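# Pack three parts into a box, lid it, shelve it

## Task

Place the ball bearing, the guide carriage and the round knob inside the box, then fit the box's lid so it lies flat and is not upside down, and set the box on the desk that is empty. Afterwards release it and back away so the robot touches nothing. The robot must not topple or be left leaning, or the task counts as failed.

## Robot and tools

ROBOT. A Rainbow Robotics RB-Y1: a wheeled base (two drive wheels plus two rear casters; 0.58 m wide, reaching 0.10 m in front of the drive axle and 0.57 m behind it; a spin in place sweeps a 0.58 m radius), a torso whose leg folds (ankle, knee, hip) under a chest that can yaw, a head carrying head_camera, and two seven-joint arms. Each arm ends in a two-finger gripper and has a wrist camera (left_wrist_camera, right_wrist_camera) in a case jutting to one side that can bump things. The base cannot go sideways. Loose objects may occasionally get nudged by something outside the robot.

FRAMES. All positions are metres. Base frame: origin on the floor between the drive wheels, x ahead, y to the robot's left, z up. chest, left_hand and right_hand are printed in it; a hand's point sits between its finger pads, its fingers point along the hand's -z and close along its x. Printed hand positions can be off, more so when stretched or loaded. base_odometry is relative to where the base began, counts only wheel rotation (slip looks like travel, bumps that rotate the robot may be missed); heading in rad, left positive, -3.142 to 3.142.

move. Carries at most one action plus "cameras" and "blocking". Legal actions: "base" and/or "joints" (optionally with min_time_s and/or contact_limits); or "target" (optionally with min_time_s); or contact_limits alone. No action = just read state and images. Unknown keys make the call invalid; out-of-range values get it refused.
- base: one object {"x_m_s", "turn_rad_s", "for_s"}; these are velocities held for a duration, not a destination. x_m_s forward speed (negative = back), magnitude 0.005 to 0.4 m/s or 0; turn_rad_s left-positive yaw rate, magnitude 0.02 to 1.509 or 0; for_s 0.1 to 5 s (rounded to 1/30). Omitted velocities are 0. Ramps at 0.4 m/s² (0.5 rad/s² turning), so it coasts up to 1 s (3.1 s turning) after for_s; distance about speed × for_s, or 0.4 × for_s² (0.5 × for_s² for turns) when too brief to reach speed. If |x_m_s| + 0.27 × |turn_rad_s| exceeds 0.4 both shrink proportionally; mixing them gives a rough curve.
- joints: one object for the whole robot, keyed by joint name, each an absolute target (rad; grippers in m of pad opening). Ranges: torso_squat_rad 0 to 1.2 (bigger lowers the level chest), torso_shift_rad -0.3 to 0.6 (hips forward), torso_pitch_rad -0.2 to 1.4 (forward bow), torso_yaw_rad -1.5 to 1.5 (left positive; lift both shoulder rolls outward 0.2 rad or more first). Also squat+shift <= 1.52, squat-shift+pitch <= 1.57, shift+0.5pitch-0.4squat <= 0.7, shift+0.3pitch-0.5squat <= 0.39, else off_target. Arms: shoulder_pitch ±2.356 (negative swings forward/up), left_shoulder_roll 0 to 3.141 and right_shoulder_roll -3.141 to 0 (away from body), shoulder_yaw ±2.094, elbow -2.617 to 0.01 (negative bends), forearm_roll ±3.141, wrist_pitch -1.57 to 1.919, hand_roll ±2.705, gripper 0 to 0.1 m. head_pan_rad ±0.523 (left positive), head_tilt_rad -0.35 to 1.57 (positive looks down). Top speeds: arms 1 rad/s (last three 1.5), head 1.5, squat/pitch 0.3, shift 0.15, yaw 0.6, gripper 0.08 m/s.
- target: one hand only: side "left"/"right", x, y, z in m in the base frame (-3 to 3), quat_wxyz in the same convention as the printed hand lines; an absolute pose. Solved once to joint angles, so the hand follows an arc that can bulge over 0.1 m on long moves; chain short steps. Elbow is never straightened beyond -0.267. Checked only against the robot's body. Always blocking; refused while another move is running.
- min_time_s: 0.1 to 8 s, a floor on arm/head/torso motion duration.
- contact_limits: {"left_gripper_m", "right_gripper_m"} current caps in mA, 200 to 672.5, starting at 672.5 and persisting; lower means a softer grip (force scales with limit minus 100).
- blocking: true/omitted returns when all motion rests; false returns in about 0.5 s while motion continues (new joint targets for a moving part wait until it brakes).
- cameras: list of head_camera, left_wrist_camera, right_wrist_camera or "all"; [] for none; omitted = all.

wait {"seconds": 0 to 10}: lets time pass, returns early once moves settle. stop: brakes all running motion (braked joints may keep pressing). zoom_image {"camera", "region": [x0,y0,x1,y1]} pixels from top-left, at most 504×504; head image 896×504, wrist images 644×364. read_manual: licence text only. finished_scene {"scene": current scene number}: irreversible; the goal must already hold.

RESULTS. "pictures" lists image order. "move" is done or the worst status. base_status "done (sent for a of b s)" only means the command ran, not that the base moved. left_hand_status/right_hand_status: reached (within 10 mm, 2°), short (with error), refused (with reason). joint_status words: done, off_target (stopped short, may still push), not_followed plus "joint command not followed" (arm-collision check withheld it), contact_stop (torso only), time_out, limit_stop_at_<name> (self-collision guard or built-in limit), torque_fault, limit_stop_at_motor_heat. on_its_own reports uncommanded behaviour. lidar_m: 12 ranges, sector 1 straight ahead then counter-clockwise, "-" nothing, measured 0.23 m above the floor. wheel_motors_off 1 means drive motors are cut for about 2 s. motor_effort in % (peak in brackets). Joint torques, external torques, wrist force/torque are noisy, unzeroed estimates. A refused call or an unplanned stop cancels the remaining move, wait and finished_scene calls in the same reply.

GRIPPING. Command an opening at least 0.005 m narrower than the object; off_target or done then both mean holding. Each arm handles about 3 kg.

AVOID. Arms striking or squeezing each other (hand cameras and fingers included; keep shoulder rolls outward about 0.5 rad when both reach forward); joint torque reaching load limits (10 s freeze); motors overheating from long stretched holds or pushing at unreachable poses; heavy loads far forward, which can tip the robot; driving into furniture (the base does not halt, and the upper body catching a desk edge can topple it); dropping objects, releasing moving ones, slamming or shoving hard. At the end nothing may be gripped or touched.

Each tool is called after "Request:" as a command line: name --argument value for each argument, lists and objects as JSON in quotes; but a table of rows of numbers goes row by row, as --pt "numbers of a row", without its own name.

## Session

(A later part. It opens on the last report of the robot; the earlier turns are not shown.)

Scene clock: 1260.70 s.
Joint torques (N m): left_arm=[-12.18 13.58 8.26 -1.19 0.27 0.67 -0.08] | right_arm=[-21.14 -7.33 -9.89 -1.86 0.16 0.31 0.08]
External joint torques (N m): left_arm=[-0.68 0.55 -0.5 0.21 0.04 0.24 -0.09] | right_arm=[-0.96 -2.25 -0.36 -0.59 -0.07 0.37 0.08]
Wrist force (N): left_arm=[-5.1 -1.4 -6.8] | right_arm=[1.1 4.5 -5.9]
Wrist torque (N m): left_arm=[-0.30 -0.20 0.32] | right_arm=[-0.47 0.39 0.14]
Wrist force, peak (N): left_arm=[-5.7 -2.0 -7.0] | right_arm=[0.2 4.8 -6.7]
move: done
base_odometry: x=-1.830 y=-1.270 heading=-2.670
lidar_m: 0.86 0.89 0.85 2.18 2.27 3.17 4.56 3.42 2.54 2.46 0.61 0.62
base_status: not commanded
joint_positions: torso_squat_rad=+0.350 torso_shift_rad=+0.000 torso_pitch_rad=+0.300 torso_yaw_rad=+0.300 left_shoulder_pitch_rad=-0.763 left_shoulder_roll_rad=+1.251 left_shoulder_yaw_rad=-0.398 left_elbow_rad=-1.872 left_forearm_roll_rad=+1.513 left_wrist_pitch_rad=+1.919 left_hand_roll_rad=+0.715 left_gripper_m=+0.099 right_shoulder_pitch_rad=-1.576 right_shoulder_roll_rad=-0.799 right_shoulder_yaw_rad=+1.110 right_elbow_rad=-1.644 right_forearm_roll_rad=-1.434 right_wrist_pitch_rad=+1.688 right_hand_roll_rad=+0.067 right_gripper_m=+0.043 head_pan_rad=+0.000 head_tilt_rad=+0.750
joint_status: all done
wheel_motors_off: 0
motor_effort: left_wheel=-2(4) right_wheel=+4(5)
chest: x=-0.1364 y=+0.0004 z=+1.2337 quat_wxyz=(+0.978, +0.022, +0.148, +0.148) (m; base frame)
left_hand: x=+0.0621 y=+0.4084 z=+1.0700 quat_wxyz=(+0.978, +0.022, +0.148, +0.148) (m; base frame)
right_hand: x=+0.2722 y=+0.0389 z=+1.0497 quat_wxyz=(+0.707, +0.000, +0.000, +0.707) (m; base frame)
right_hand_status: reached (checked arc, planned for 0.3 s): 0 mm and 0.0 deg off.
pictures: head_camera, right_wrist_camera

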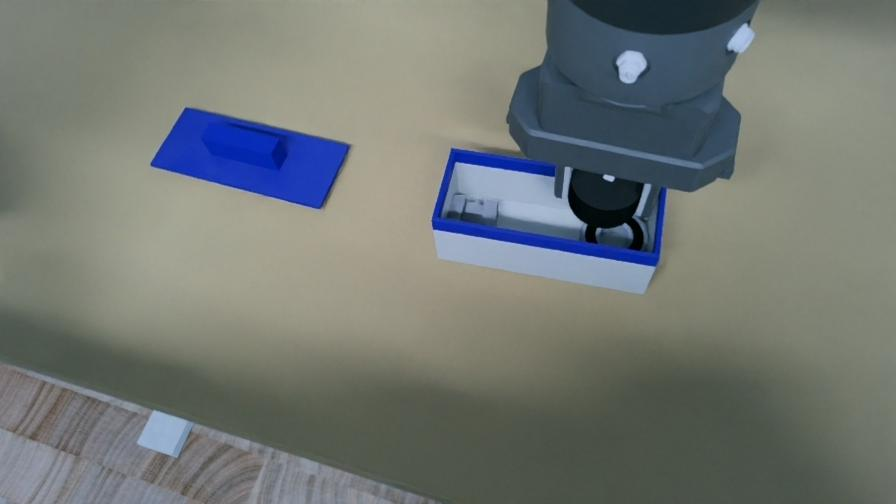

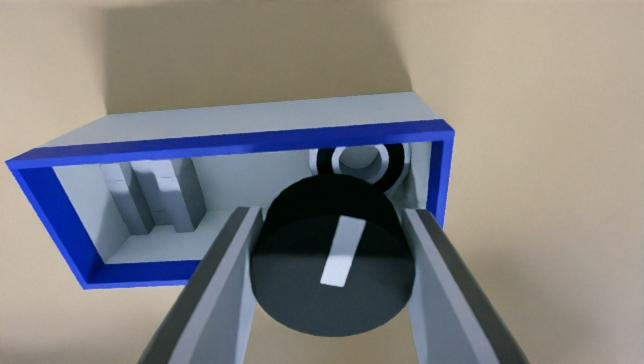

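Request:
move --cameras '["head_camera", "right_wrist_camera"]'

Request:
zoom_image --camera "head_camera" --region '[410, 120, 690, 310]'

Scene clock: 1288.23 s.
Joint torques (N m): left_arm=[-11.81 14.06 7.48 -1.24 0.28 0.56 0.41] | right_arm=[-21.24 -7.36 -9.87 -1.91 0.27 0.24 0.01]
External joint torques (N m): left_arm=[-0.3 1.03 -1.28 0.16 0.06 0.13 0.4] | right_arm=[-1.06 -2.27 -0.34 -0.64 0.04 0.3 0.01]
Wrist force (N): left_arm=[-5.0 -1.3 -6.5] | right_arm=[0.6 4.1 -5.7]
Wrist torque (N m): left_arm=[-0.34 -0.22 0.29] | right_arm=[-0.45 0.32 0.15]
Wrist force, peak (N): left_arm=[-5.6 -2.1 -6.8] | right_arm=[1.0 4.6 -6.5]
base_odometry: x=-1.830 y=-1.270 heading=-2.670
lidar_m: 0.85 0.90 0.86 2.18 2.29 3.17 4.55 3.43 2.55 2.46 0.60 0.63
base_status: not commanded
joint_positions: torso_squat_rad=+0.350 torso_shift_rad=+0.000 torso_pitch_rad=+0.300 torso_yaw_rad=+0.300 left_shoulder_pitch_rad=-0.763 left_shoulder_roll_rad=+1.251 left_shoulder_yaw_rad=-0.398 left_elbow_rad=-1.872 left_forearm_roll_rad=+1.513 left_wrist_pitch_rad=+1.919 left_hand_roll_rad=+0.715 left_gripper_m=+0.099 right_shoulder_pitch_rad=-1.576 right_shoulder_roll_rad=-0.799 right_shoulder_yaw_rad=+1.110 right_elbow_rad=-1.644 right_forearm_roll_rad=-1.434 right_wrist_pitch_rad=+1.688 right_hand_roll_rad=+0.067 right_gripper_m=+0.043 head_pan_rad=+0.000 head_tilt_rad=+0.750
joint_status: all done
wheel_motors_off: 0
motor_effort: left_wheel=-1(4) right_wheel=+4(5)
chest: x=-0.1364 y=+0.0004 z=+1.2337 quat_wxyz=(+0.978, +0.022, +0.148, +0.148) (m; base frame)
left_hand: x=+0.0621 y=+0.4084 z=+1.0700 quat_wxyz=(+0.978, +0.022, +0.148, +0.148) (m; base frame)
right_hand: x=+0.2722 y=+0.0389 z=+1.0497 quat_wxyz=(+0.707, +0.000, +0.000, +0.707) (m; base frame)
right_hand_status: reached (checked arc, planned for 0.3 s): 0 mm and 0.0 deg off.
pictures: head_camera, right_wrist_camera

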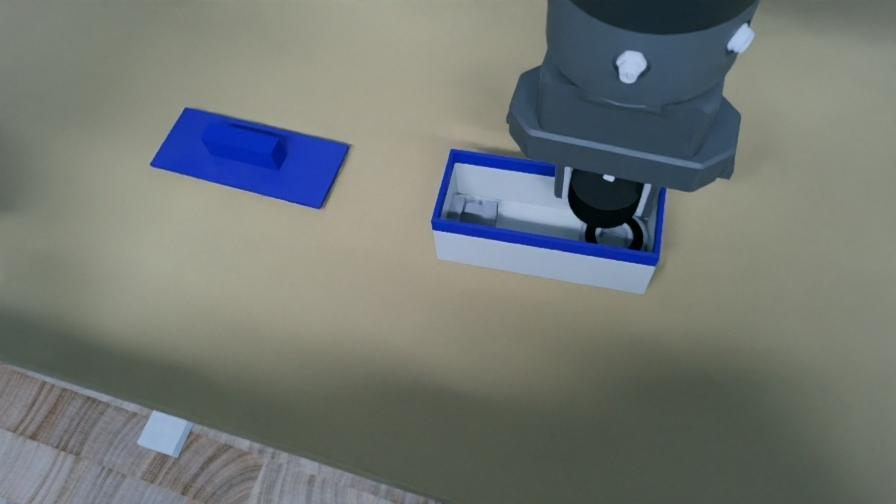

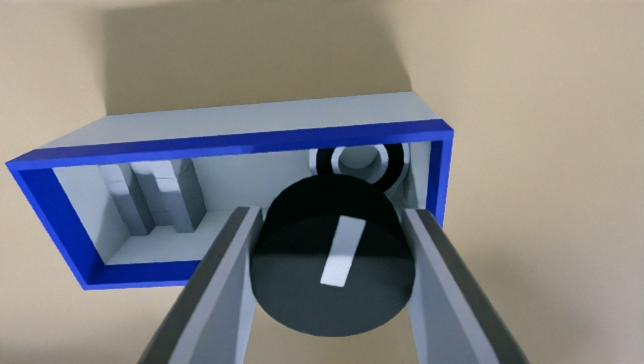

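Scaled by 1.800 from the camera's 896x504 image, which has a finer 1280x720 frame.

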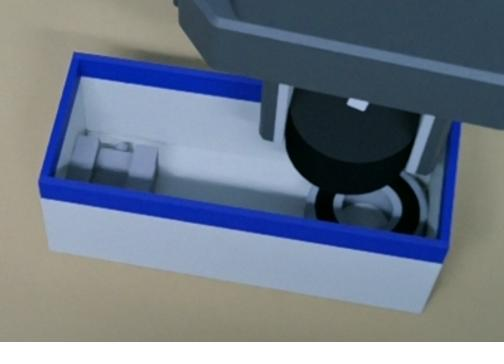

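Request:
move --target '{"side": "right", "x": 0.2721, "y": 0.0392, "z": 1.042, "quat_wxyz": [0.6794, 0, 0, 0.7337]}' --cameras '["head_camera", "right_wrist_camera"]'

Request:
zoom_image --camera "head_camera" --region '[410, 120, 690, 310]'

Request:
zoom_image --camera "right_wrist_camera" --region '[180, 120, 500, 364]'

Scene clock: 1299.40 s.
Joint torques (N m): left_arm=[-12.29 13.22 8.1 -1.29 0.33 0.73 0.16] | right_arm=[-20.19 -6.37 -9.94 -1.77 0.23 0.15 -0.08]
External joint torques (N m): left_arm=[-0.78 0.18 -0.66 0.11 0.1 0.3 0.14] | right_arm=[-0.04 -1.31 -0.4 -0.42 0 0.21 -0.08]
Wrist force (N): left_arm=[-4.7 -1.9 -6.6] | right_arm=[0.4 3.5 -5.1]
Wrist torque (N m): left_arm=[-0.22 -0.11 0.28] | right_arm=[-0.37 0.31 0.14]
Wrist force, peak (N): left_arm=[-5.6 -1.5 -7.0] | right_arm=[-0.3 4.6 -7.4]
move: done
base_odometry: x=-1.830 y=-1.270 heading=-2.670
lidar_m: 0.85 0.89 0.85 2.17 2.27 3.17 4.58 3.43 2.55 2.46 0.61 0.62
base_status: not commanded
joint_positions: torso_squat_rad=+0.350 torso_shift_rad=+0.000 torso_pitch_rad=+0.300 torso_yaw_rad=+0.300 left_shoulder_pitch_rad=-0.763 left_shoulder_roll_rad=+1.251 left_shoulder_yaw_rad=-0.398 left_elbow_rad=-1.872 left_forearm_roll_rad=+1.513 left_wrist_pitch_rad=+1.919 left_hand_roll_rad=+0.715 left_gripper_m=+0.099 right_shoulder_pitch_rad=-1.564 right_shoulder_roll_rad=-0.796 right_shoulder_yaw_rad=+1.122 right_elbow_rad=-1.645 right_forearm_roll_rad=-1.421 right_wrist_pitch_rad=+1.673 right_hand_roll_rad=+0.141 right_gripper_m=+0.043 head_pan_rad=+0.000 head_tilt_rad=+0.750
joint_status: all done
wheel_motors_off: 0
motor_effort: left_wheel=-3(4) right_wheel=+3(6)
chest: x=-0.1364 y=+0.0004 z=+1.2336 quat_wxyz=(+0.978, +0.022, +0.148, +0.148) (m; base frame)
left_hand: x=+0.0621 y=+0.4085 z=+1.0700 quat_wxyz=(+0.978, +0.022, +0.148, +0.148) (m; base frame)
right_hand: x=+0.2719 y=+0.0391 z=+1.0420 quat_wxyz=(+0.680, -0.001, +0.000, +0.733) (m; base frame)
right_hand_status: reached (checked arc, planned for 0.2 s): 0 mm and 0.1 deg off.
pictures: head_camera, right_wrist_camera

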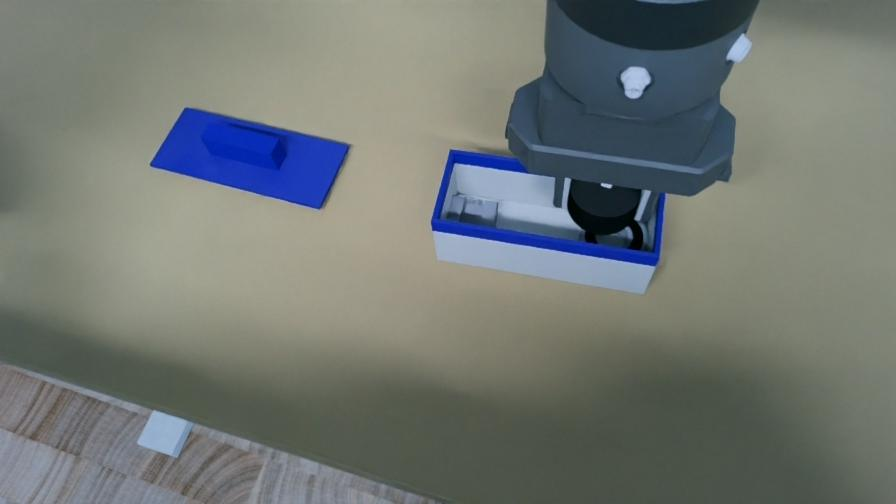

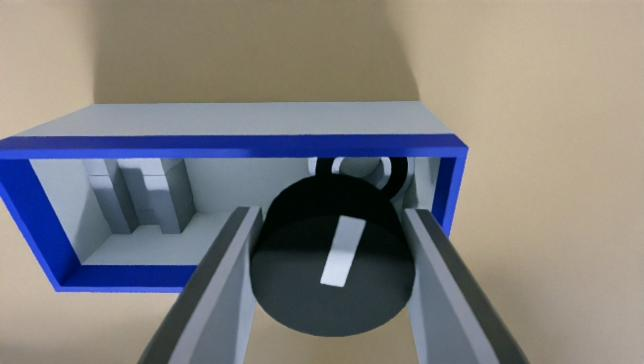

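Scaled by 1.800 from the camera's 896x504 image, which has a finer 1280x720 frame.

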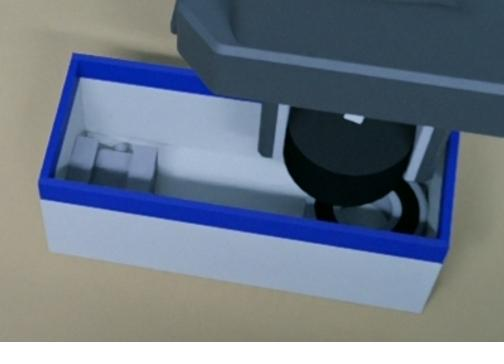

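Scaled by 1.575 from the camera's 644x364 image, which has a finer 1265x715 frame.

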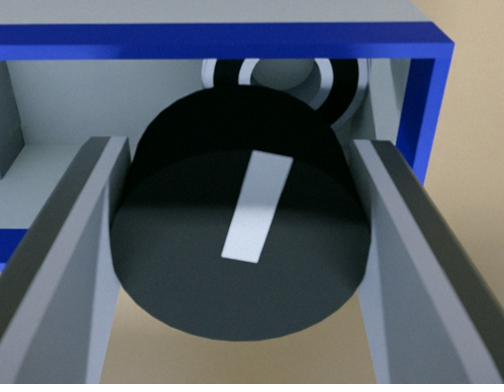

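Request:
move --target '{"side": "right", "x": 0.2722, "y": 0.0393, "z": 1.02, "quat_wxyz": [0.6794, 0, 0, 0.7337]}' --cameras '[]'

Request:
move --target '{"side": "right", "x": 0.2722, "y": 0.0393, "z": 1.008, "quat_wxyz": [0.6794, 0, 0, 0.7337]}' --cameras '["head_camera", "right_wrist_camera"]'

Request:
zoom_image --camera "head_camera" --region '[410, 120, 690, 310]'

Scene clock: 1320.00 s.
Joint torques (N m): left_arm=[-11.49 14.43 7.91 -1.26 0.12 0.65 0.15] | right_arm=[-21.16 -4.75 -9.9 -1.45 0.24 0.3 -0.02]
External joint torques (N m): left_arm=[0.01 1.4 -0.85 0.14 -0.11 0.22 0.14] | right_arm=[-1.06 0.27 -0.39 0.14 0.01 0.36 -0.02]
Wrist force (N): left_arm=[-4.8 -1.7 -6.6] | right_arm=[0.0 4.2 -5.6]
Wrist torque (N m): left_arm=[-0.25 -0.14 0.29] | right_arm=[-0.50 0.24 0.17]
Wrist force, peak (N): left_arm=[-5.4 -1.4 -7.0] | right_arm=[0.1 4.7 -6.7]
move: done
base_odometry: x=-1.830 y=-1.270 heading=-2.670
lidar_m: 0.86 0.91 0.86 2.18 2.27 3.16 4.56 3.43 2.53 2.44 0.60 0.63
base_status: not commanded
joint_positions: torso_squat_rad=+0.350 torso_shift_rad=+0.000 torso_pitch_rad=+0.300 torso_yaw_rad=+0.300 left_shoulder_pitch_rad=-0.763 left_shoulder_roll_rad=+1.251 left_shoulder_yaw_rad=-0.398 left_elbow_rad=-1.872 left_forearm_roll_rad=+1.513 left_wrist_pitch_rad=+1.919 left_hand_roll_rad=+0.715 left_gripper_m=+0.099 right_shoulder_pitch_rad=-1.527 right_shoulder_roll_rad=-0.786 right_shoulder_yaw_rad=+1.147 right_elbow_rad=-1.633 right_forearm_roll_rad=-1.384 right_wrist_pitch_rad=+1.632 right_hand_roll_rad=+0.153 right_gripper_m=+0.043 head_pan_rad=+0.000 head_tilt_rad=+0.750
joint_status: all done
wheel_motors_off: 0
motor_effort: left_wheel=-3(4) right_wheel=+3(4)
chest: x=-0.1364 y=+0.0004 z=+1.2337 quat_wxyz=(+0.978, +0.022, +0.148, +0.148) (m; base frame)
left_hand: x=+0.0621 y=+0.4085 z=+1.0700 quat_wxyz=(+0.978, +0.022, +0.148, +0.148) (m; base frame)
right_hand: x=+0.2722 y=+0.0391 z=+1.0198 quat_wxyz=(+0.680, +0.000, +0.000, +0.734) (m; base frame)
right_hand_status: reached (checked arc, planned for 0.2 s): 0 mm and 0.0 deg off.
pictures: none
No camera images: "cameras" was empty.

Scene clock: 1320.77 s.
Joint torques (N m): left_arm=[-11.62 14.18 7.57 -1.31 0.24 0.68 0.16] | right_arm=[-20.71 -5.12 -9.73 -1.86 0.22 0.07 0.06]
External joint torques (N m): left_arm=[-0.11 1.15 -1.19 0.09 0.01 0.25 0.15] | right_arm=[-0.65 -0.14 -0.25 -0.14 -0.02 0.13 0.06]
Wrist force (N): left_arm=[-5.0 -1.7 -6.5] | right_arm=[0.3 4.6 -5.9]
Wrist torque (N m): left_arm=[-0.26 -0.15 0.29] | right_arm=[-0.52 0.25 0.17]
Wrist force, peak (N): left_arm=[-5.4 -1.7 -6.7] | right_arm=[-0.2 4.0 -6.6]
move: done
base_odometry: x=-1.830 y=-1.270 heading=-2.670
lidar_m: 0.85 0.91 0.84 2.18 2.28 3.16 4.55 3.42 2.52 2.46 0.60 0.62
base_status: not commanded
joint_positions: torso_squat_rad=+0.350 torso_shift_rad=+0.000 torso_pitch_rad=+0.300 torso_yaw_rad=+0.300 left_shoulder_pitch_rad=-0.763 left_shoulder_roll_rad=+1.251 left_shoulder_yaw_rad=-0.398 left_elbow_rad=-1.872 left_forearm_roll_rad=+1.513 left_wrist_pitch_rad=+1.919 left_hand_roll_rad=+0.715 left_gripper_m=+0.099 right_shoulder_pitch_rad=-1.508 right_shoulder_roll_rad=-0.780 right_shoulder_yaw_rad=+1.160 right_elbow_rad=-1.627 right_forearm_roll_rad=-1.365 right_wrist_pitch_rad=+1.611 right_hand_roll_rad=+0.157 right_gripper_m=+0.043 head_pan_rad=+0.000 head_tilt_rad=+0.750
joint_status: all done
wheel_motors_off: 0
motor_effort: left_wheel=-2(5) right_wheel=+3(4)
chest: x=-0.1364 y=+0.0004 z=+1.2337 quat_wxyz=(+0.978, +0.022, +0.148, +0.148) (m; base frame)
left_hand: x=+0.0621 y=+0.4085 z=+1.0700 quat_wxyz=(+0.978, +0.022, +0.148, +0.148) (m; base frame)
right_hand: x=+0.2719 y=+0.0389 z=+1.0081 quat_wxyz=(+0.679, +0.000, +0.000, +0.734) (m; base frame)
right_hand_status: reached (checked arc, planned for 0.2 s): 1 mm and 0.0 deg off.
pictures: head_camera, right_wrist_camera

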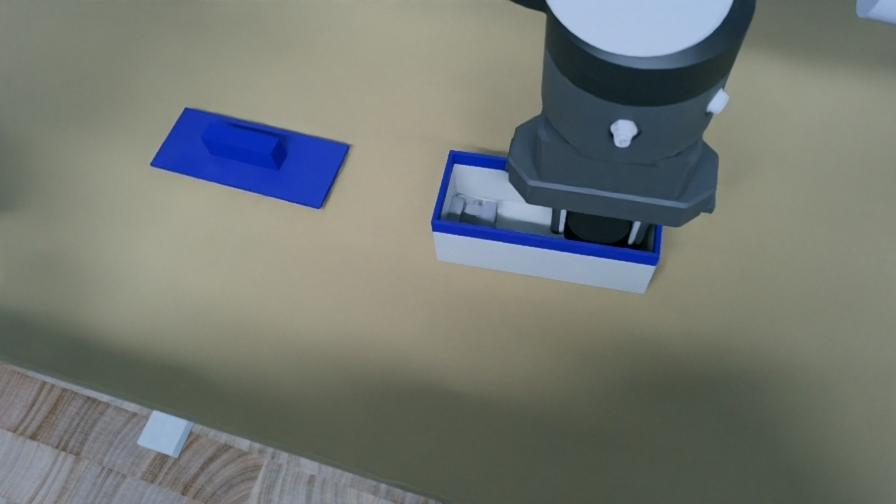

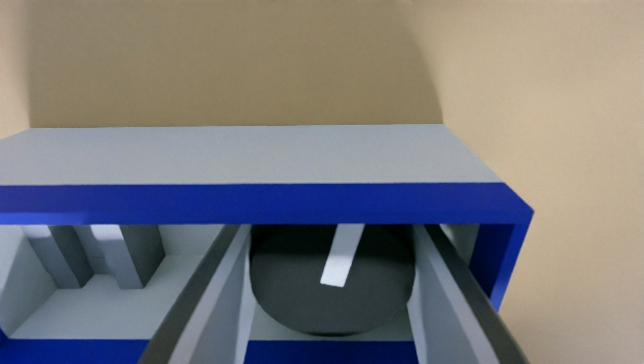

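Scaled by 1.800 from the camera's 896x504 image, which has a finer 1280x720 frame.

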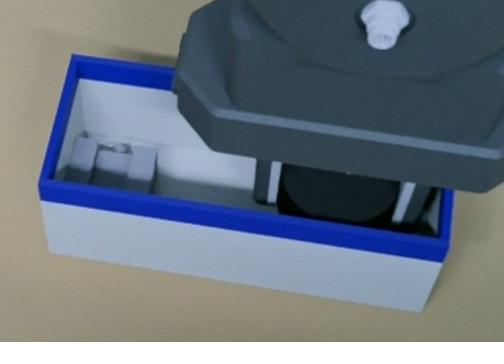

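Request:
move --target '{"side": "right", "x": 0.2722, "y": 0.0393, "z": 1.005, "quat_wxyz": [0.6794, 0, 0, 0.7337]}' --cameras '[]'

Request:
move --target '{"side": "right", "x": 0.2722, "y": 0.0393, "z": 1.0035, "quat_wxyz": [0.6794, 0, 0, 0.7337]}' --cameras '[]'

Request:
move --target '{"side": "right", "x": 0.2722, "y": 0.0393, "z": 1.0022, "quat_wxyz": [0.6794, 0, 0, 0.7337]}' --cameras '[]'

Scene clock: 1329.50 s.
Joint torques (N m): left_arm=[-12.32 13.87 8.56 -1.05 0.13 0.57 0.23] | right_arm=[-20.15 -5.37 -9.69 -1.58 0.3 0.06 0.08]
External joint torques (N m): left_arm=[-0.81 0.84 -0.2 0.35 -0.09 0.14 0.22] | right_arm=[-0.09 -0.4 -0.22 0.18 0.06 0.12 0.08]
Wrist force (N): left_arm=[-4.9 -2.0 -6.4] | right_arm=[0.9 3.8 -5.3]
Wrist torque (N m): left_arm=[-0.25 -0.18 0.29] | right_arm=[-0.42 0.38 0.14]
Wrist force, peak (N): left_arm=[-5.5 -1.9 -6.7] | right_arm=[0.7 4.0 -6.9]
move: done
base_odometry: x=-1.830 y=-1.270 heading=-2.670
lidar_m: 0.85 0.90 0.86 2.16 2.27 3.17 4.56 3.44 2.53 2.46 0.60 0.63
base_status: not commanded
joint_positions: torso_squat_rad=+0.350 torso_shift_rad=+0.000 torso_pitch_rad=+0.300 torso_yaw_rad=+0.300 left_shoulder_pitch_rad=-0.763 left_shoulder_roll_rad=+1.251 left_shoulder_yaw_rad=-0.398 left_elbow_rad=-1.872 left_forearm_roll_rad=+1.513 left_wrist_pitch_rad=+1.919 left_hand_roll_rad=+0.715 left_gripper_m=+0.099 right_shoulder_pitch_rad=-1.503 right_shoulder_roll_rad=-0.777 right_shoulder_yaw_rad=+1.163 right_elbow_rad=-1.623 right_forearm_roll_rad=-1.359 right_wrist_pitch_rad=+1.605 right_hand_roll_rad=+0.159 right_gripper_m=+0.043 head_pan_rad=+0.000 head_tilt_rad=+0.750
joint_status: all done
wheel_motors_off: 0
motor_effort: left_wheel=-3(4) right_wheel=+4(4)
chest: x=-0.1364 y=+0.0004 z=+1.2337 quat_wxyz=(+0.978, +0.022, +0.148, +0.148) (m; base frame)
left_hand: x=+0.0621 y=+0.4085 z=+1.0700 quat_wxyz=(+0.978, +0.022, +0.148, +0.148) (m; base frame)
right_hand: x=+0.2721 y=+0.0392 z=+1.0049 quat_wxyz=(+0.679, +0.000, +0.000, +0.734) (m; base frame)
right_hand_status: reached (checked arc, planned for 0.1 s): 0 mm and 0.0 deg off.
pictures: none
No camera images: "cameras" was empty.

Scene clock: 1330.03 s.
Joint torques (N m): left_arm=[-12.01 13.58 8.43 -1.55 0.24 0.59 0.3] | right_arm=[-20.16 -5.21 -9.7 -1.66 0.34 0.17 0.21]
External joint torques (N m): left_arm=[-0.51 0.55 -0.33 -0.15 0.02 0.16 0.28] | right_arm=[-0.1 -0.24 -0.23 0.12 0.1 0.23 0.21]
Wrist force (N): left_arm=[-4.6 -1.8 -5.9] | right_arm=[0.7 3.4 -5.3]
Wrist torque (N m): left_arm=[-0.25 -0.12 0.31] | right_arm=[-0.37 0.29 0.18]
Wrist force, peak (N): left_arm=[-5.3 -2.4 -7.0] | right_arm=[0.6 3.8 -6.6]
move: done
base_odometry: x=-1.830 y=-1.270 heading=-2.670
lidar_m: 0.85 0.91 0.86 2.18 2.29 3.17 4.57 3.41 2.53 2.46 0.61 0.62
base_status: not commanded
joint_positions: torso_squat_rad=+0.350 torso_shift_rad=+0.000 torso_pitch_rad=+0.300 torso_yaw_rad=+0.300 left_shoulder_pitch_rad=-0.763 left_shoulder_roll_rad=+1.251 left_shoulder_yaw_rad=-0.398 left_elbow_rad=-1.872 left_forearm_roll_rad=+1.513 left_wrist_pitch_rad=+1.919 left_hand_roll_rad=+0.715 left_gripper_m=+0.099 right_shoulder_pitch_rad=-1.501 right_shoulder_roll_rad=-0.777 right_shoulder_yaw_rad=+1.165 right_elbow_rad=-1.622 right_forearm_roll_rad=-1.356 right_wrist_pitch_rad=+1.602 right_hand_roll_rad=+0.160 right_gripper_m=+0.043 head_pan_rad=+0.000 head_tilt_rad=+0.750
joint_status: all done
wheel_motors_off: 0
motor_effort: left_wheel=-3(3) right_wheel=+3(5)
chest: x=-0.1364 y=+0.0004 z=+1.2337 quat_wxyz=(+0.978, +0.022, +0.148, +0.148) (m; base frame)
left_hand: x=+0.0621 y=+0.4085 z=+1.0700 quat_wxyz=(+0.978, +0.022, +0.148, +0.148) (m; base frame)
right_hand: x=+0.2722 y=+0.0392 z=+1.0034 quat_wxyz=(+0.680, +0.000, +0.000, +0.734) (m; base frame)
right_hand_status: reached (checked arc, planned for 0.1 s): 0 mm and 0.0 deg off.
pictures: none
No camera images: "cameras" was empty.

Scene clock: 1330.57 s.
Joint torques (N m): left_arm=[-11.96 14.74 7.7 -1.13 0.45 0.81 0.15] | right_arm=[-20.24 -5.07 -9.87 -1.51 0.23 0.11 0.17]
External joint torques (N m): left_arm=[-0.45 1.7 -1.06 0.27 0.22 0.38 0.14] | right_arm=[-0.18 -0.11 -0.41 0.27 0 0.17 0.17]
Wrist force (N): left_arm=[-5.0 -1.1 -6.6] | right_arm=[0.9 3.8 -5.5]
Wrist torque (N m): left_arm=[-0.35 -0.15 0.29] | right_arm=[-0.44 0.32 0.17]
Wrist force, peak (N): left_arm=[-5.9 -1.9 -6.7] | right_arm=[0.1 3.9 -6.5]
move: done
base_odometry: x=-1.830 y=-1.270 heading=-2.670
lidar_m: 0.85 0.88 0.85 2.18 2.26 3.17 4.55 3.42 2.53 2.45 0.60 0.62
base_status: not commanded
joint_positions: torso_squat_rad=+0.350 torso_shift_rad=+0.000 torso_pitch_rad=+0.300 torso_yaw_rad=+0.300 left_shoulder_pitch_rad=-0.763 left_shoulder_roll_rad=+1.251 left_shoulder_yaw_rad=-0.398 left_elbow_rad=-1.872 left_forearm_roll_rad=+1.513 left_wrist_pitch_rad=+1.919 left_hand_roll_rad=+0.715 left_gripper_m=+0.099 right_shoulder_pitch_rad=-1.499 right_shoulder_roll_rad=-0.776 right_shoulder_yaw_rad=+1.166 right_elbow_rad=-1.621 right_forearm_roll_rad=-1.354 right_wrist_pitch_rad=+1.600 right_hand_roll_rad=+0.160 right_gripper_m=+0.043 head_pan_rad=+0.000 head_tilt_rad=+0.750
joint_status: all done
wheel_motors_off: 0
motor_effort: left_wheel=-2(3) right_wheel=+4(4)
chest: x=-0.1364 y=+0.0004 z=+1.2337 quat_wxyz=(+0.978, +0.022, +0.148, +0.148) (m; base frame)
left_hand: x=+0.0621 y=+0.4085 z=+1.0700 quat_wxyz=(+0.978, +0.022, +0.148, +0.148) (m; base frame)
right_hand: x=+0.2722 y=+0.0392 z=+1.0021 quat_wxyz=(+0.680, +0.000, +0.000, +0.734) (m; base frame)
right_hand_status: reached (checked arc, planned for 0.0 s): 0 mm and 0.0 deg off.
pictures: none
No camera images: "cameras" was empty.

Request:
move --target '{"side": "right", "x": 0.2722, "y": 0.0393, "z": 1.001, "quat_wxyz": [0.6794, 0, 0, 0.7337]}' --cameras '[]'

Request:
move --target '{"side": "right", "x": 0.2722, "y": 0.0393, "z": 0.9998, "quat_wxyz": [0.6794, 0, 0, 0.7337]}' --cameras '[]'

Scene clock: 1342.30 s.
Joint torques (N m): left_arm=[-11.35 13.71 8.1 -1.61 0.25 0.77 0.18] | right_arm=[-17.52 -4.59 -8.28 -1.34 0.19 0.06 0.15]
External joint torques (N m): left_arm=[0.15 0.67 -0.66 -0.21 0.02 0.34 0.16] | right_arm=[2.54 0.37 1.18 0.46 -0.04 0.12 0.15]
Wrist force (N): left_arm=[-4.7 -1.1 -6.7] | right_arm=[-0.3 4.3 5.8]
Wrist torque (N m): left_arm=[-0.34 -0.11 0.27] | right_arm=[-0.40 0.36 0.19]
Wrist force, peak (N): left_arm=[-5.4 -1.7 -7.0] | right_arm=[-0.5 2.6 10.6]
move: done
base_odometry: x=-1.830 y=-1.270 heading=-2.670
lidar_m: 0.85 0.91 0.85 2.18 2.28 3.17 4.56 3.43 2.56 2.44 0.61 0.62
base_status: not commanded
joint_positions: torso_squat_rad=+0.350 torso_shift_rad=+0.000 torso_pitch_rad=+0.300 torso_yaw_rad=+0.300 left_shoulder_pitch_rad=-0.763 left_shoulder_roll_rad=+1.251 left_shoulder_yaw_rad=-0.398 left_elbow_rad=-1.872 left_forearm_roll_rad=+1.513 left_wrist_pitch_rad=+1.919 left_hand_roll_rad=+0.715 left_gripper_m=+0.099 right_shoulder_pitch_rad=-1.497 right_shoulder_roll_rad=-0.775 right_shoulder_yaw_rad=+1.167 right_elbow_rad=-1.620 right_forearm_roll_rad=-1.352 right_wrist_pitch_rad=+1.598 right_hand_roll_rad=+0.161 right_gripper_m=+0.043 head_pan_rad=+0.000 head_tilt_rad=+0.750
joint_status: all done
wheel_motors_off: 0
motor_effort: left_wheel=-3(3) right_wheel=+2(5)
chest: x=-0.1364 y=+0.0004 z=+1.2337 quat_wxyz=(+0.978, +0.022, +0.148, +0.148) (m; base frame)
left_hand: x=+0.0621 y=+0.4085 z=+1.0700 quat_wxyz=(+0.978, +0.022, +0.148, +0.148) (m; base frame)
right_hand: x=+0.2724 y=+0.0393 z=+1.0013 quat_wxyz=(+0.680, +0.000, +0.000, +0.734) (m; base frame)
right_hand_status: reached (checked arc, planned for 0.0 s): 0 mm and 0.0 deg off.
pictures: none
No camera images: "cameras" was empty.

Scene clock: 1342.83 s.
Joint torques (N m): left_arm=[-12.02 13.91 8.39 -1.35 0.33 0.63 0.13] | right_arm=[-13.25 -3.84 -5.78 -0.69 0.03 -0.32 0.14]
External joint torques (N m): left_arm=[-0.51 0.88 -0.37 0.05 0.1 0.2 0.12] | right_arm=[6.81 1.12 3.68 1.11 -0.21 -0.26 0.14]
Wrist force (N): left_arm=[-5.2 -1.5 -6.8] | right_arm=[0.6 3.3 16.3]
Wrist torque (N m): left_arm=[-0.29 -0.21 0.32] | right_arm=[-0.45 0.61 0.23]
Wrist force, peak (N): left_arm=[-5.0 -1.6 -7.0] | right_arm=[-3.4 6.4 26.0]
move: done
base_odometry: x=-1.830 y=-1.270 heading=-2.670
lidar_m: 0.86 0.89 0.84 2.17 2.28 3.16 4.56 3.42 2.54 2.45 0.60 0.64
base_status: not commanded
joint_positions: torso_squat_rad=+0.350 torso_shift_rad=+0.000 torso_pitch_rad=+0.300 torso_yaw_rad=+0.300 left_shoulder_pitch_rad=-0.763 left_shoulder_roll_rad=+1.251 left_shoulder_yaw_rad=-0.398 left_elbow_rad=-1.872 left_forearm_roll_rad=+1.513 left_wrist_pitch_rad=+1.919 left_hand_roll_rad=+0.715 left_gripper_m=+0.099 right_shoulder_pitch_rad=-1.497 right_shoulder_roll_rad=-0.775 right_shoulder_yaw_rad=+1.168 right_elbow_rad=-1.619 right_forearm_roll_rad=-1.350 right_wrist_pitch_rad=+1.596 right_hand_roll_rad=+0.161 right_gripper_m=+0.043 head_pan_rad=+0.000 head_tilt_rad=+0.750
joint_status: all done
wheel_motors_off: 0
motor_effort: left_wheel=-3(4) right_wheel=+4(6)
chest: x=-0.1366 y=+0.0004 z=+1.2337 quat_wxyz=(+0.978, +0.022, +0.148, +0.148) (m; base frame)
left_hand: x=+0.0619 y=+0.4085 z=+1.0701 quat_wxyz=(+0.978, +0.022, +0.148, +0.148) (m; base frame)
right_hand: x=+0.2726 y=+0.0396 z=+1.0008 quat_wxyz=(+0.679, +0.000, -0.001, +0.734) (m; base frame)
right_hand_status: reached (checked arc, planned for 0.1 s): 1 mm and 0.1 deg off.
pictures: none
No camera images: "cameras" was empty.

Request:
move --target '{"side": "right", "x": 0.2722, "y": 0.0393, "z": 1.0015, "quat_wxyz": [0.6794, 0, 0, 0.7337]}' --cameras '[]'

Request:
move --joints '{"right_gripper_m": 0.0475}' --cameras '["head_camera"]'

Scene clock: 1349.50 s.
Joint torques (N m): left_arm=[-12.07 13.79 7.35 -1.75 0.1 0.68 0.09] | right_arm=[-15.93 -4.85 -7.33 -1.22 0.2 0.04 0.06]
External joint torques (N m): left_arm=[-0.56 0.76 -1.41 -0.35 -0.13 0.25 0.08] | right_arm=[4.14 0.12 2.13 0.58 -0.04 0.1 0.06]
Wrist force (N): left_arm=[-5.1 -1.5 -6.4] | right_arm=[0.9 3.3 2.9]
Wrist torque (N m): left_arm=[-0.30 -0.20 0.29] | right_arm=[-0.33 0.43 0.18]
Wrist force, peak (N): left_arm=[-5.7 -1.7 -6.6] | right_arm=[2.1 1.9 15.7]
move: done
base_odometry: x=-1.830 y=-1.270 heading=-2.670
lidar_m: 0.85 0.90 0.86 2.18 2.27 3.16 4.55 3.42 2.55 2.45 0.60 0.64
base_status: not commanded
joint_positions: torso_squat_rad=+0.350 torso_shift_rad=+0.000 torso_pitch_rad=+0.300 torso_yaw_rad=+0.300 left_shoulder_pitch_rad=-0.763 left_shoulder_roll_rad=+1.251 left_shoulder_yaw_rad=-0.398 left_elbow_rad=-1.872 left_forearm_roll_rad=+1.513 left_wrist_pitch_rad=+1.919 left_hand_roll_rad=+0.715 left_gripper_m=+0.099 right_shoulder_pitch_rad=-1.497 right_shoulder_roll_rad=-0.775 right_shoulder_yaw_rad=+1.167 right_elbow_rad=-1.619 right_forearm_roll_rad=-1.350 right_wrist_pitch_rad=+1.596 right_hand_roll_rad=+0.161 right_gripper_m=+0.043 head_pan_rad=+0.000 head_tilt_rad=+0.750
joint_status: all done
wheel_motors_off: 0
motor_effort: left_wheel=-2(3) right_wheel=+3(4)
chest: x=-0.1366 y=+0.0004 z=+1.2337 quat_wxyz=(+0.978, +0.022, +0.148, +0.148) (m; base frame)
left_hand: x=+0.0619 y=+0.4085 z=+1.0701 quat_wxyz=(+0.978, +0.022, +0.148, +0.148) (m; base frame)
right_hand: x=+0.2728 y=+0.0398 z=+1.0013 quat_wxyz=(+0.679, +0.000, -0.002, +0.734) (m; base frame)
right_hand_status: reached (checked arc, planned for 0.0 s): 1 mm and 0.2 deg off.
pictures: none
No camera images: "cameras" was empty.

Scene clock: 1349.97 s.
Joint torques (N m): left_arm=[-11.83 13.93 8.61 -1.49 0.06 0.68 0.26] | right_arm=[-18.78 -5.16 -8.39 -1.12 0.11 0.01 0.11]
External joint torques (N m): left_arm=[-0.32 0.89 -0.15 -0.09 -0.16 0.25 0.25] | right_arm=[1.29 -0.19 1.07 0.68 -0.12 0.08 0.11]
Wrist force (N): left_arm=[-5.1 -1.6 -6.6] | right_arm=[0.6 3.7 -4.9]
Wrist torque (N m): left_arm=[-0.28 -0.21 0.26] | right_arm=[-0.44 0.32 0.16]
Wrist force, peak (N): left_arm=[-5.0 -2.1 -6.7] | right_arm=[0.6 4.3 -5.7]
move: done
base_odometry: x=-1.830 y=-1.270 heading=-2.670
lidar_m: 0.86 0.90 0.86 2.18 2.29 3.17 4.56 3.42 2.55 2.45 0.61 0.61
base_status: not commanded
joint_positions: torso_squat_rad=+0.350 torso_shift_rad=+0.000 torso_pitch_rad=+0.300 torso_yaw_rad=+0.300 left_shoulder_pitch_rad=-0.763 left_shoulder_roll_rad=+1.251 left_shoulder_yaw_rad=-0.398 left_elbow_rad=-1.872 left_forearm_roll_rad=+1.513 left_wrist_pitch_rad=+1.919 left_hand_roll_rad=+0.715 left_gripper_m=+0.099 right_shoulder_pitch_rad=-1.497 right_shoulder_roll_rad=-0.775 right_shoulder_yaw_rad=+1.168 right_elbow_rad=-1.619 right_forearm_roll_rad=-1.350 right_wrist_pitch_rad=+1.596 right_hand_roll_rad=+0.161 right_gripper_m=+0.047 head_pan_rad=+0.000 head_tilt_rad=+0.750
joint_status: all done
wheel_motors_off: 0
motor_effort: left_wheel=-3(3) right_wheel=+4(5)
chest: x=-0.1366 y=+0.0004 z=+1.2337 quat_wxyz=(+0.978, +0.022, +0.148, +0.148) (m; base frame)
left_hand: x=+0.0620 y=+0.4085 z=+1.0701 quat_wxyz=(+0.978, +0.022, +0.148, +0.148) (m; base frame)
right_hand: x=+0.2727 y=+0.0396 z=+1.0009 quat_wxyz=(+0.680, +0.000, -0.001, +0.734) (m; base frame)
pictures: head_camera

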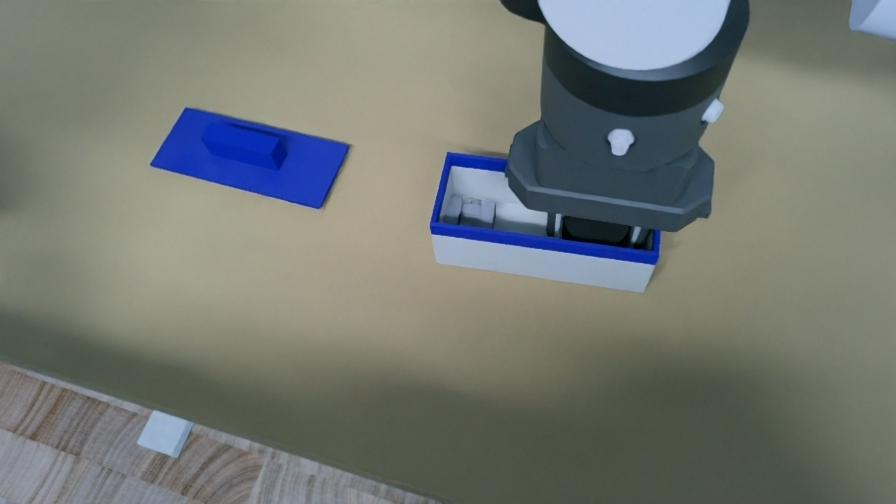

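Request:
move --target '{"side": "right", "x": 0.2726, "y": 0.0396, "z": 1.035, "quat_wxyz": [0.6794, 0, 0, 0.7337]}' --cameras '[]'

Request:
move --target '{"side": "right", "x": 0.2726, "y": 0.0396, "z": 1.12, "quat_wxyz": [0.6794, 0, 0, 0.7337]}' --cameras '["head_camera", "right_wrist_camera"]'

Request:
zoom_image --camera "head_camera" --region '[410, 120, 690, 310]'

Request:
zoom_image --camera "right_wrist_camera" --region '[80, 50, 480, 250]'

Scene clock: 1360.13 s.
Joint torques (N m): left_arm=[-12.45 13.85 8.14 -1.27 0.13 0.75 0.08] | right_arm=[-19.23 -7.83 -10.51 -2.03 0.08 0.04 -0.03]
External joint torques (N m): left_arm=[-0.94 0.81 -0.62 0.12 -0.09 0.32 0.07] | right_arm=[0.94 -2.78 -0.98 -0.6 -0.15 0.1 -0.03]
Wrist force (N): left_arm=[-5.5 -1.9 -6.5] | right_arm=[0.0 4.0 -5.4]
Wrist torque (N m): left_arm=[-0.26 -0.23 0.30] | right_arm=[-0.42 0.27 0.14]
Wrist force, peak (N): left_arm=[-6.0 -1.4 -6.7] | right_arm=[0.3 4.2 -6.7]
move: done
base_odometry: x=-1.830 y=-1.270 heading=-2.670
lidar_m: 0.85 0.89 0.86 2.18 2.28 3.18 4.56 3.41 2.55 2.45 0.60 0.63
base_status: not commanded
joint_positions: torso_squat_rad=+0.350 torso_shift_rad=+0.000 torso_pitch_rad=+0.300 torso_yaw_rad=+0.300 left_shoulder_pitch_rad=-0.763 left_shoulder_roll_rad=+1.251 left_shoulder_yaw_rad=-0.398 left_elbow_rad=-1.872 left_forearm_roll_rad=+1.513 left_wrist_pitch_rad=+1.919 left_hand_roll_rad=+0.715 left_gripper_m=+0.099 right_shoulder_pitch_rad=-1.553 right_shoulder_roll_rad=-0.791 right_shoulder_yaw_rad=+1.130 right_elbow_rad=-1.636 right_forearm_roll_rad=-1.410 right_wrist_pitch_rad=+1.660 right_hand_roll_rad=+0.150 right_gripper_m=+0.047 head_pan_rad=+0.000 head_tilt_rad=+0.750
joint_status: all done
wheel_motors_off: 0
motor_effort: left_wheel=-2(3) right_wheel=+4(5)
chest: x=-0.1365 y=+0.0004 z=+1.2337 quat_wxyz=(+0.978, +0.022, +0.148, +0.148) (m; base frame)
left_hand: x=+0.0620 y=+0.4085 z=+1.0700 quat_wxyz=(+0.978, +0.022, +0.148, +0.148) (m; base frame)
right_hand: x=+0.2725 y=+0.0397 z=+1.0348 quat_wxyz=(+0.679, +0.000, +0.000, +0.734) (m; base frame)
right_hand_status: reached (checked arc, planned for 0.3 s): 0 mm and 0.0 deg off.
pictures: none
No camera images: "cameras" was empty.

Scene clock: 1361.23 s.
Joint torques (N m): left_arm=[-11.85 13.67 8.23 -1.25 0.42 0.74 0.03] | right_arm=[-19.55 -7.19 -9.85 -0.16 0.21 -0.04 -0.02]
External joint torques (N m): left_arm=[-0.34 0.63 -0.53 0.15 0.2 0.31 0.01] | right_arm=[0.79 -2.03 -0.48 0.36 -0.01 0.02 -0.02]
Wrist force (N): left_arm=[-5.1 -1.7 -6.6] | right_arm=[0.5 4.0 -5.2]
Wrist torque (N m): left_arm=[-0.27 -0.22 0.28] | right_arm=[-0.43 0.35 0.14]
Wrist force, peak (N): left_arm=[-5.3 -1.5 -6.9] | right_arm=[0.9 4.2 -6.9]
move: done
base_odometry: x=-1.830 y=-1.270 heading=-2.670
lidar_m: 0.85 0.90 0.84 2.17 2.29 3.15 4.56 3.43 2.55 2.45 0.61 0.61
base_status: not commanded
joint_positions: torso_squat_rad=+0.350 torso_shift_rad=+0.000 torso_pitch_rad=+0.300 torso_yaw_rad=+0.300 left_shoulder_pitch_rad=-0.763 left_shoulder_roll_rad=+1.251 left_shoulder_yaw_rad=-0.398 left_elbow_rad=-1.872 left_forearm_roll_rad=+1.513 left_wrist_pitch_rad=+1.919 left_hand_roll_rad=+0.715 left_gripper_m=+0.099 right_shoulder_pitch_rad=-1.704 right_shoulder_roll_rad=-0.810 right_shoulder_yaw_rad=+1.038 right_elbow_rad=-1.618 right_forearm_roll_rad=-1.549 right_wrist_pitch_rad=+1.810 right_hand_roll_rad=+0.136 right_gripper_m=+0.047 head_pan_rad=+0.000 head_tilt_rad=+0.750
joint_status: all done
wheel_motors_off: 0
motor_effort: left_wheel=-2(4) right_wheel=+3(5)
chest: x=-0.1365 y=+0.0004 z=+1.2337 quat_wxyz=(+0.978, +0.022, +0.148, +0.148) (m; base frame)
left_hand: x=+0.0621 y=+0.4084 z=+1.0700 quat_wxyz=(+0.978, +0.022, +0.148, +0.148) (m; base frame)
right_hand: x=+0.2724 y=+0.0400 z=+1.1193 quat_wxyz=(+0.679, +0.000, -0.001, +0.734) (m; base frame)
right_hand_status: reached (checked arc, planned for 0.4 s): 1 mm and 0.1 deg off.
pictures: head_camera, right_wrist_camera

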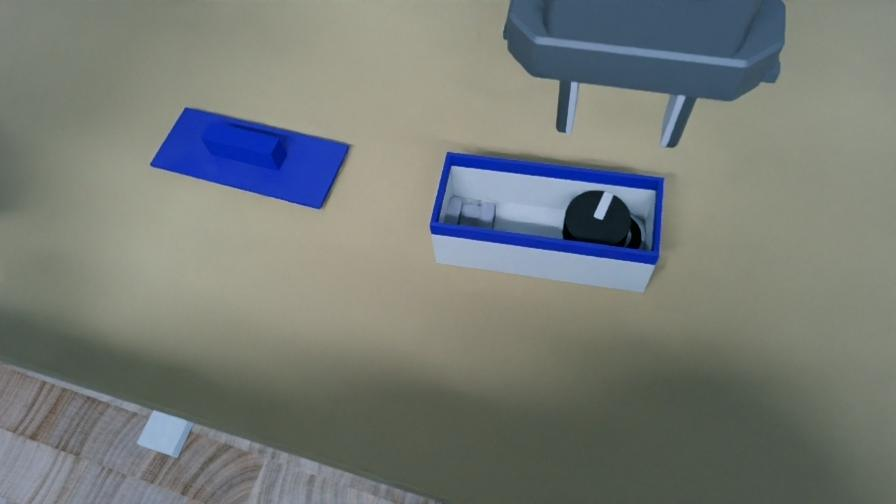

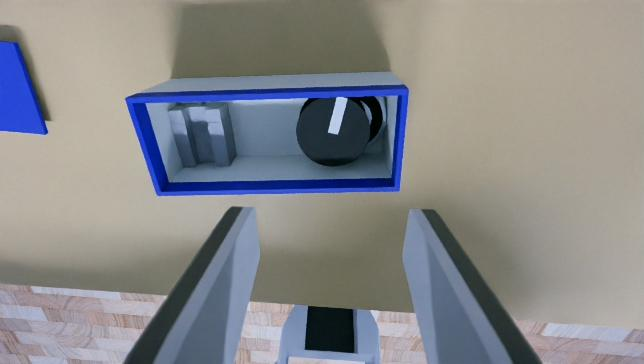

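Scaled by 1.800 from the camera's 896x504 image, which has a finer 1280x720 frame.

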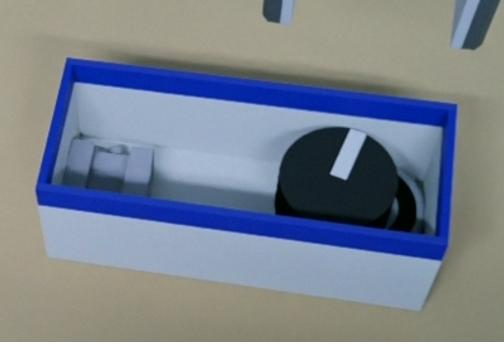

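Scaled by 1.260 from the camera's 644x364 image, which has a finer 1265x715 frame.

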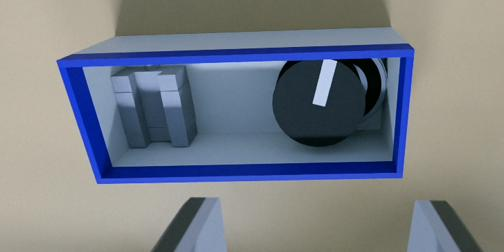

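Request:
move --target '{"side": "right", "x": 0.24, "y": -0.16, "z": 1.14, "quat_wxyz": [0.7071, 0, 0, 0.7071]}' --cameras '[]'

Request:
move --target '{"side": "left", "x": 0.20, "y": 0.36, "z": 1.13, "quat_wxyz": [1, 0, 0, 0]}' --cameras '[]'

Request:
move --target '{"side": "left", "x": 0.27, "y": 0.323, "z": 1.13, "quat_wxyz": [1, 0, 0, 0]}' --cameras '["head_camera", "left_wrist_camera"]'

Request:
zoom_image --camera "left_wrist_camera" --region '[160, 30, 480, 260]'

Scene clock: 1378.87 s.
Joint torques (N m): left_arm=[-12.17 13.64 8.02 -1.26 0.32 0.6 0.15] | right_arm=[-11.69 -8.43 -10.48 1.19 0.14 -0.02 0.11]
External joint torques (N m): left_arm=[-0.66 0.6 -0.74 0.14 0.1 0.17 0.14] | right_arm=[0.74 -1.7 -1.77 -0.39 -0.1 0.02 0.11]
Wrist force (N): left_arm=[-4.9 -2.0 -6.3] | right_arm=[0.1 3.6 -5.1]
Wrist torque (N m): left_arm=[-0.20 -0.16 0.29] | right_arm=[-0.35 0.29 0.16]
Wrist force, peak (N): left_arm=[-5.7 -1.9 -6.8] | right_arm=[-0.1 4.0 -6.1]
move: done
base_odometry: x=-1.830 y=-1.270 heading=-2.670
lidar_m: 0.85 0.90 0.85 2.18 2.28 3.16 4.56 3.43 2.54 2.46 0.61 0.62
base_status: not commanded
joint_positions: torso_squat_rad=+0.350 torso_shift_rad=+0.000 torso_pitch_rad=+0.300 torso_yaw_rad=+0.300 left_shoulder_pitch_rad=-0.763 left_shoulder_roll_rad=+1.251 left_shoulder_yaw_rad=-0.398 left_elbow_rad=-1.872 left_forearm_roll_rad=+1.513 left_wrist_pitch_rad=+1.919 left_hand_roll_rad=+0.715 left_gripper_m=+0.099 right_shoulder_pitch_rad=-1.493 right_shoulder_roll_rad=-1.562 right_shoulder_yaw_rad=+0.893 right_elbow_rad=-2.164 right_forearm_roll_rad=-1.790 right_wrist_pitch_rad=+1.725 right_hand_roll_rad=+0.226 right_gripper_m=+0.047 head_pan_rad=+0.000 head_tilt_rad=+0.750
joint_status: all done
wheel_motors_off: 0
motor_effort: left_wheel=-3(3) right_wheel=+4(6)
chest: x=-0.1365 y=+0.0004 z=+1.2337 quat_wxyz=(+0.978, +0.022, +0.148, +0.148) (m; base frame)
left_hand: x=+0.0621 y=+0.4084 z=+1.0700 quat_wxyz=(+0.978, +0.022, +0.148, +0.148) (m; base frame)
right_hand: x=+0.2397 y=-0.1592 z=+1.1400 quat_wxyz=(+0.708, -0.006, +0.003, +0.707) (m; base frame)
right_hand_status: reached (checked arc, planned for 1.1 s): 1 mm and 0.8 deg off.
pictures: none
No camera images: "cameras" was empty.

Scene clock: 1380.10 s.
Joint torques (N m): left_arm=[-15.77 12.18 7.23 -1.23 0.11 0.44 0.26] | right_arm=[-11.59 -8.43 -11.09 1.31 0.21 0.12 0.12]
External joint torques (N m): left_arm=[0.07 1.09 -1.61 0.57 0.09 0.51 0.26] | right_arm=[0.84 -1.69 -2.38 -0.26 -0.03 0.16 0.12]
Wrist force (N): left_arm=[-6.8 -0.9 -6.1] | right_arm=[-0.1 4.1 -5.3]
Wrist torque (N m): left_arm=[-0.33 -0.29 0.31] | right_arm=[-0.46 0.28 0.16]
Wrist force, peak (N): left_arm=[-7.0 -1.3 -7.0] | right_arm=[0.4 4.4 -5.4]
move: done
base_odometry: x=-1.830 y=-1.270 heading=-2.670
lidar_m: 0.84 0.90 0.86 2.18 2.27 3.16 4.55 3.42 2.54 2.45 0.60 0.63
base_status: not commanded
joint_positions: torso_squat_rad=+0.350 torso_shift_rad=+0.000 torso_pitch_rad=+0.300 torso_yaw_rad=+0.300 left_shoulder_pitch_rad=-1.156 left_shoulder_roll_rad=+1.043 left_shoulder_yaw_rad=-0.446 left_elbow_rad=-1.663 left_forearm_roll_rad=+1.382 left_wrist_pitch_rad=+1.905 left_hand_roll_rad=+0.471 left_gripper_m=+0.099 right_shoulder_pitch_rad=-1.493 right_shoulder_roll_rad=-1.562 right_shoulder_yaw_rad=+0.893 right_elbow_rad=-2.164 right_forearm_roll_rad=-1.790 right_wrist_pitch_rad=+1.725 right_hand_roll_rad=+0.226 right_gripper_m=+0.047 head_pan_rad=+0.000 head_tilt_rad=+0.750
joint_status: all done
wheel_motors_off: 0
motor_effort: left_wheel=-3(4) right_wheel=+2(5)
chest: x=-0.1365 y=+0.0004 z=+1.2337 quat_wxyz=(+0.978, +0.022, +0.148, +0.148) (m; base frame)
left_hand: x=+0.1999 y=+0.3598 z=+1.1300 quat_wxyz=(+1.000, +0.000, +0.000, +0.000) (m; base frame)
left_hand_status: reached (checked arc, planned for 0.7 s): 0 mm and 0.0 deg off.
right_hand: x=+0.2397 y=-0.1592 z=+1.1400 quat_wxyz=(+0.708, -0.006, +0.003, +0.707) (m; base frame)
pictures: none
No camera images: "cameras" was empty.

Scene clock: 1381.67 s.
Joint torques (N m): left_arm=[-19.76 11.32 7 -2.17 -0.03 0.06 0.09] | right_arm=[-11.75 -8.66 -10.39 1.35 0.11 0.22 0.17]
External joint torques (N m): left_arm=[-0.68 1.2 -1.03 0.49 -0.04 0.14 0.09] | right_arm=[0.68 -1.92 -1.69 -0.22 -0.13 0.26 0.17]
Wrist force (N): left_arm=[-7.0 -1.1 -6.8] | right_arm=[0.2 3.8 -5.4]
Wrist torque (N m): left_arm=[-0.31 -0.33 0.30] | right_arm=[-0.37 0.27 0.14]
Wrist force, peak (N): left_arm=[-7.4 -1.1 -7.1] | right_arm=[0.7 4.3 -5.4]
move: done
base_odometry: x=-1.830 y=-1.270 heading=-2.670
lidar_m: 0.86 0.90 0.85 2.19 2.27 3.17 4.55 3.43 2.54 2.45 0.62 0.61
base_status: not commanded
joint_positions: torso_squat_rad=+0.350 torso_shift_rad=+0.000 torso_pitch_rad=+0.300 torso_yaw_rad=+0.300 left_shoulder_pitch_rad=-1.398 left_shoulder_roll_rad=+0.823 left_shoulder_yaw_rad=-0.566 left_elbow_rad=-1.312 left_forearm_roll_rad=+1.265 left_wrist_pitch_rad=+1.895 left_hand_roll_rad=+0.400 left_gripper_m=+0.099 right_shoulder_pitch_rad=-1.493 right_shoulder_roll_rad=-1.562 right_shoulder_yaw_rad=+0.893 right_elbow_rad=-2.164 right_forearm_roll_rad=-1.790 right_wrist_pitch_rad=+1.725 right_hand_roll_rad=+0.226 right_gripper_m=+0.047 head_pan_rad=+0.000 head_tilt_rad=+0.750
joint_status: all done
wheel_motors_off: 0
motor_effort: left_wheel=-2(3) right_wheel=+3(5)
chest: x=-0.1365 y=+0.0004 z=+1.2337 quat_wxyz=(+0.978, +0.022, +0.148, +0.148) (m; base frame)
left_hand: x=+0.2698 y=+0.3228 z=+1.1299 quat_wxyz=(+1.000, +0.000, +0.000, +0.000) (m; base frame)
left_hand_status: reached (checked arc, planned for 0.7 s): 0 mm and 0.1 deg off.
right_hand: x=+0.2397 y=-0.1592 z=+1.1399 quat_wxyz=(+0.708, -0.006, +0.003, +0.707) (m; base frame)
pictures: head_camera, left_wrist_camera

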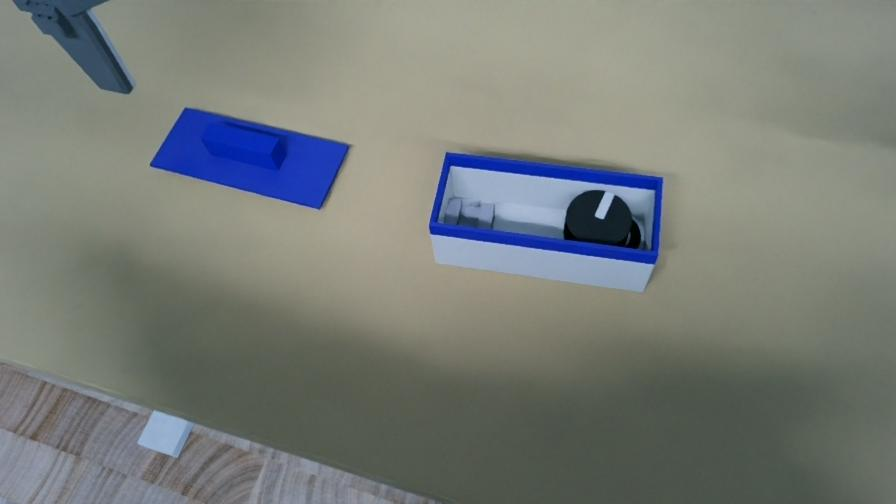

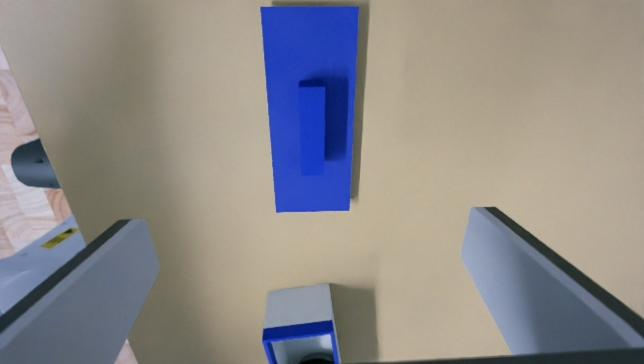

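Scaled by 1.575 from the camera's 644x364 image, which has a finer 1265x715 frame.

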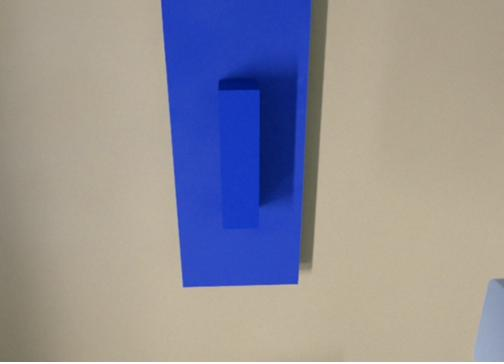

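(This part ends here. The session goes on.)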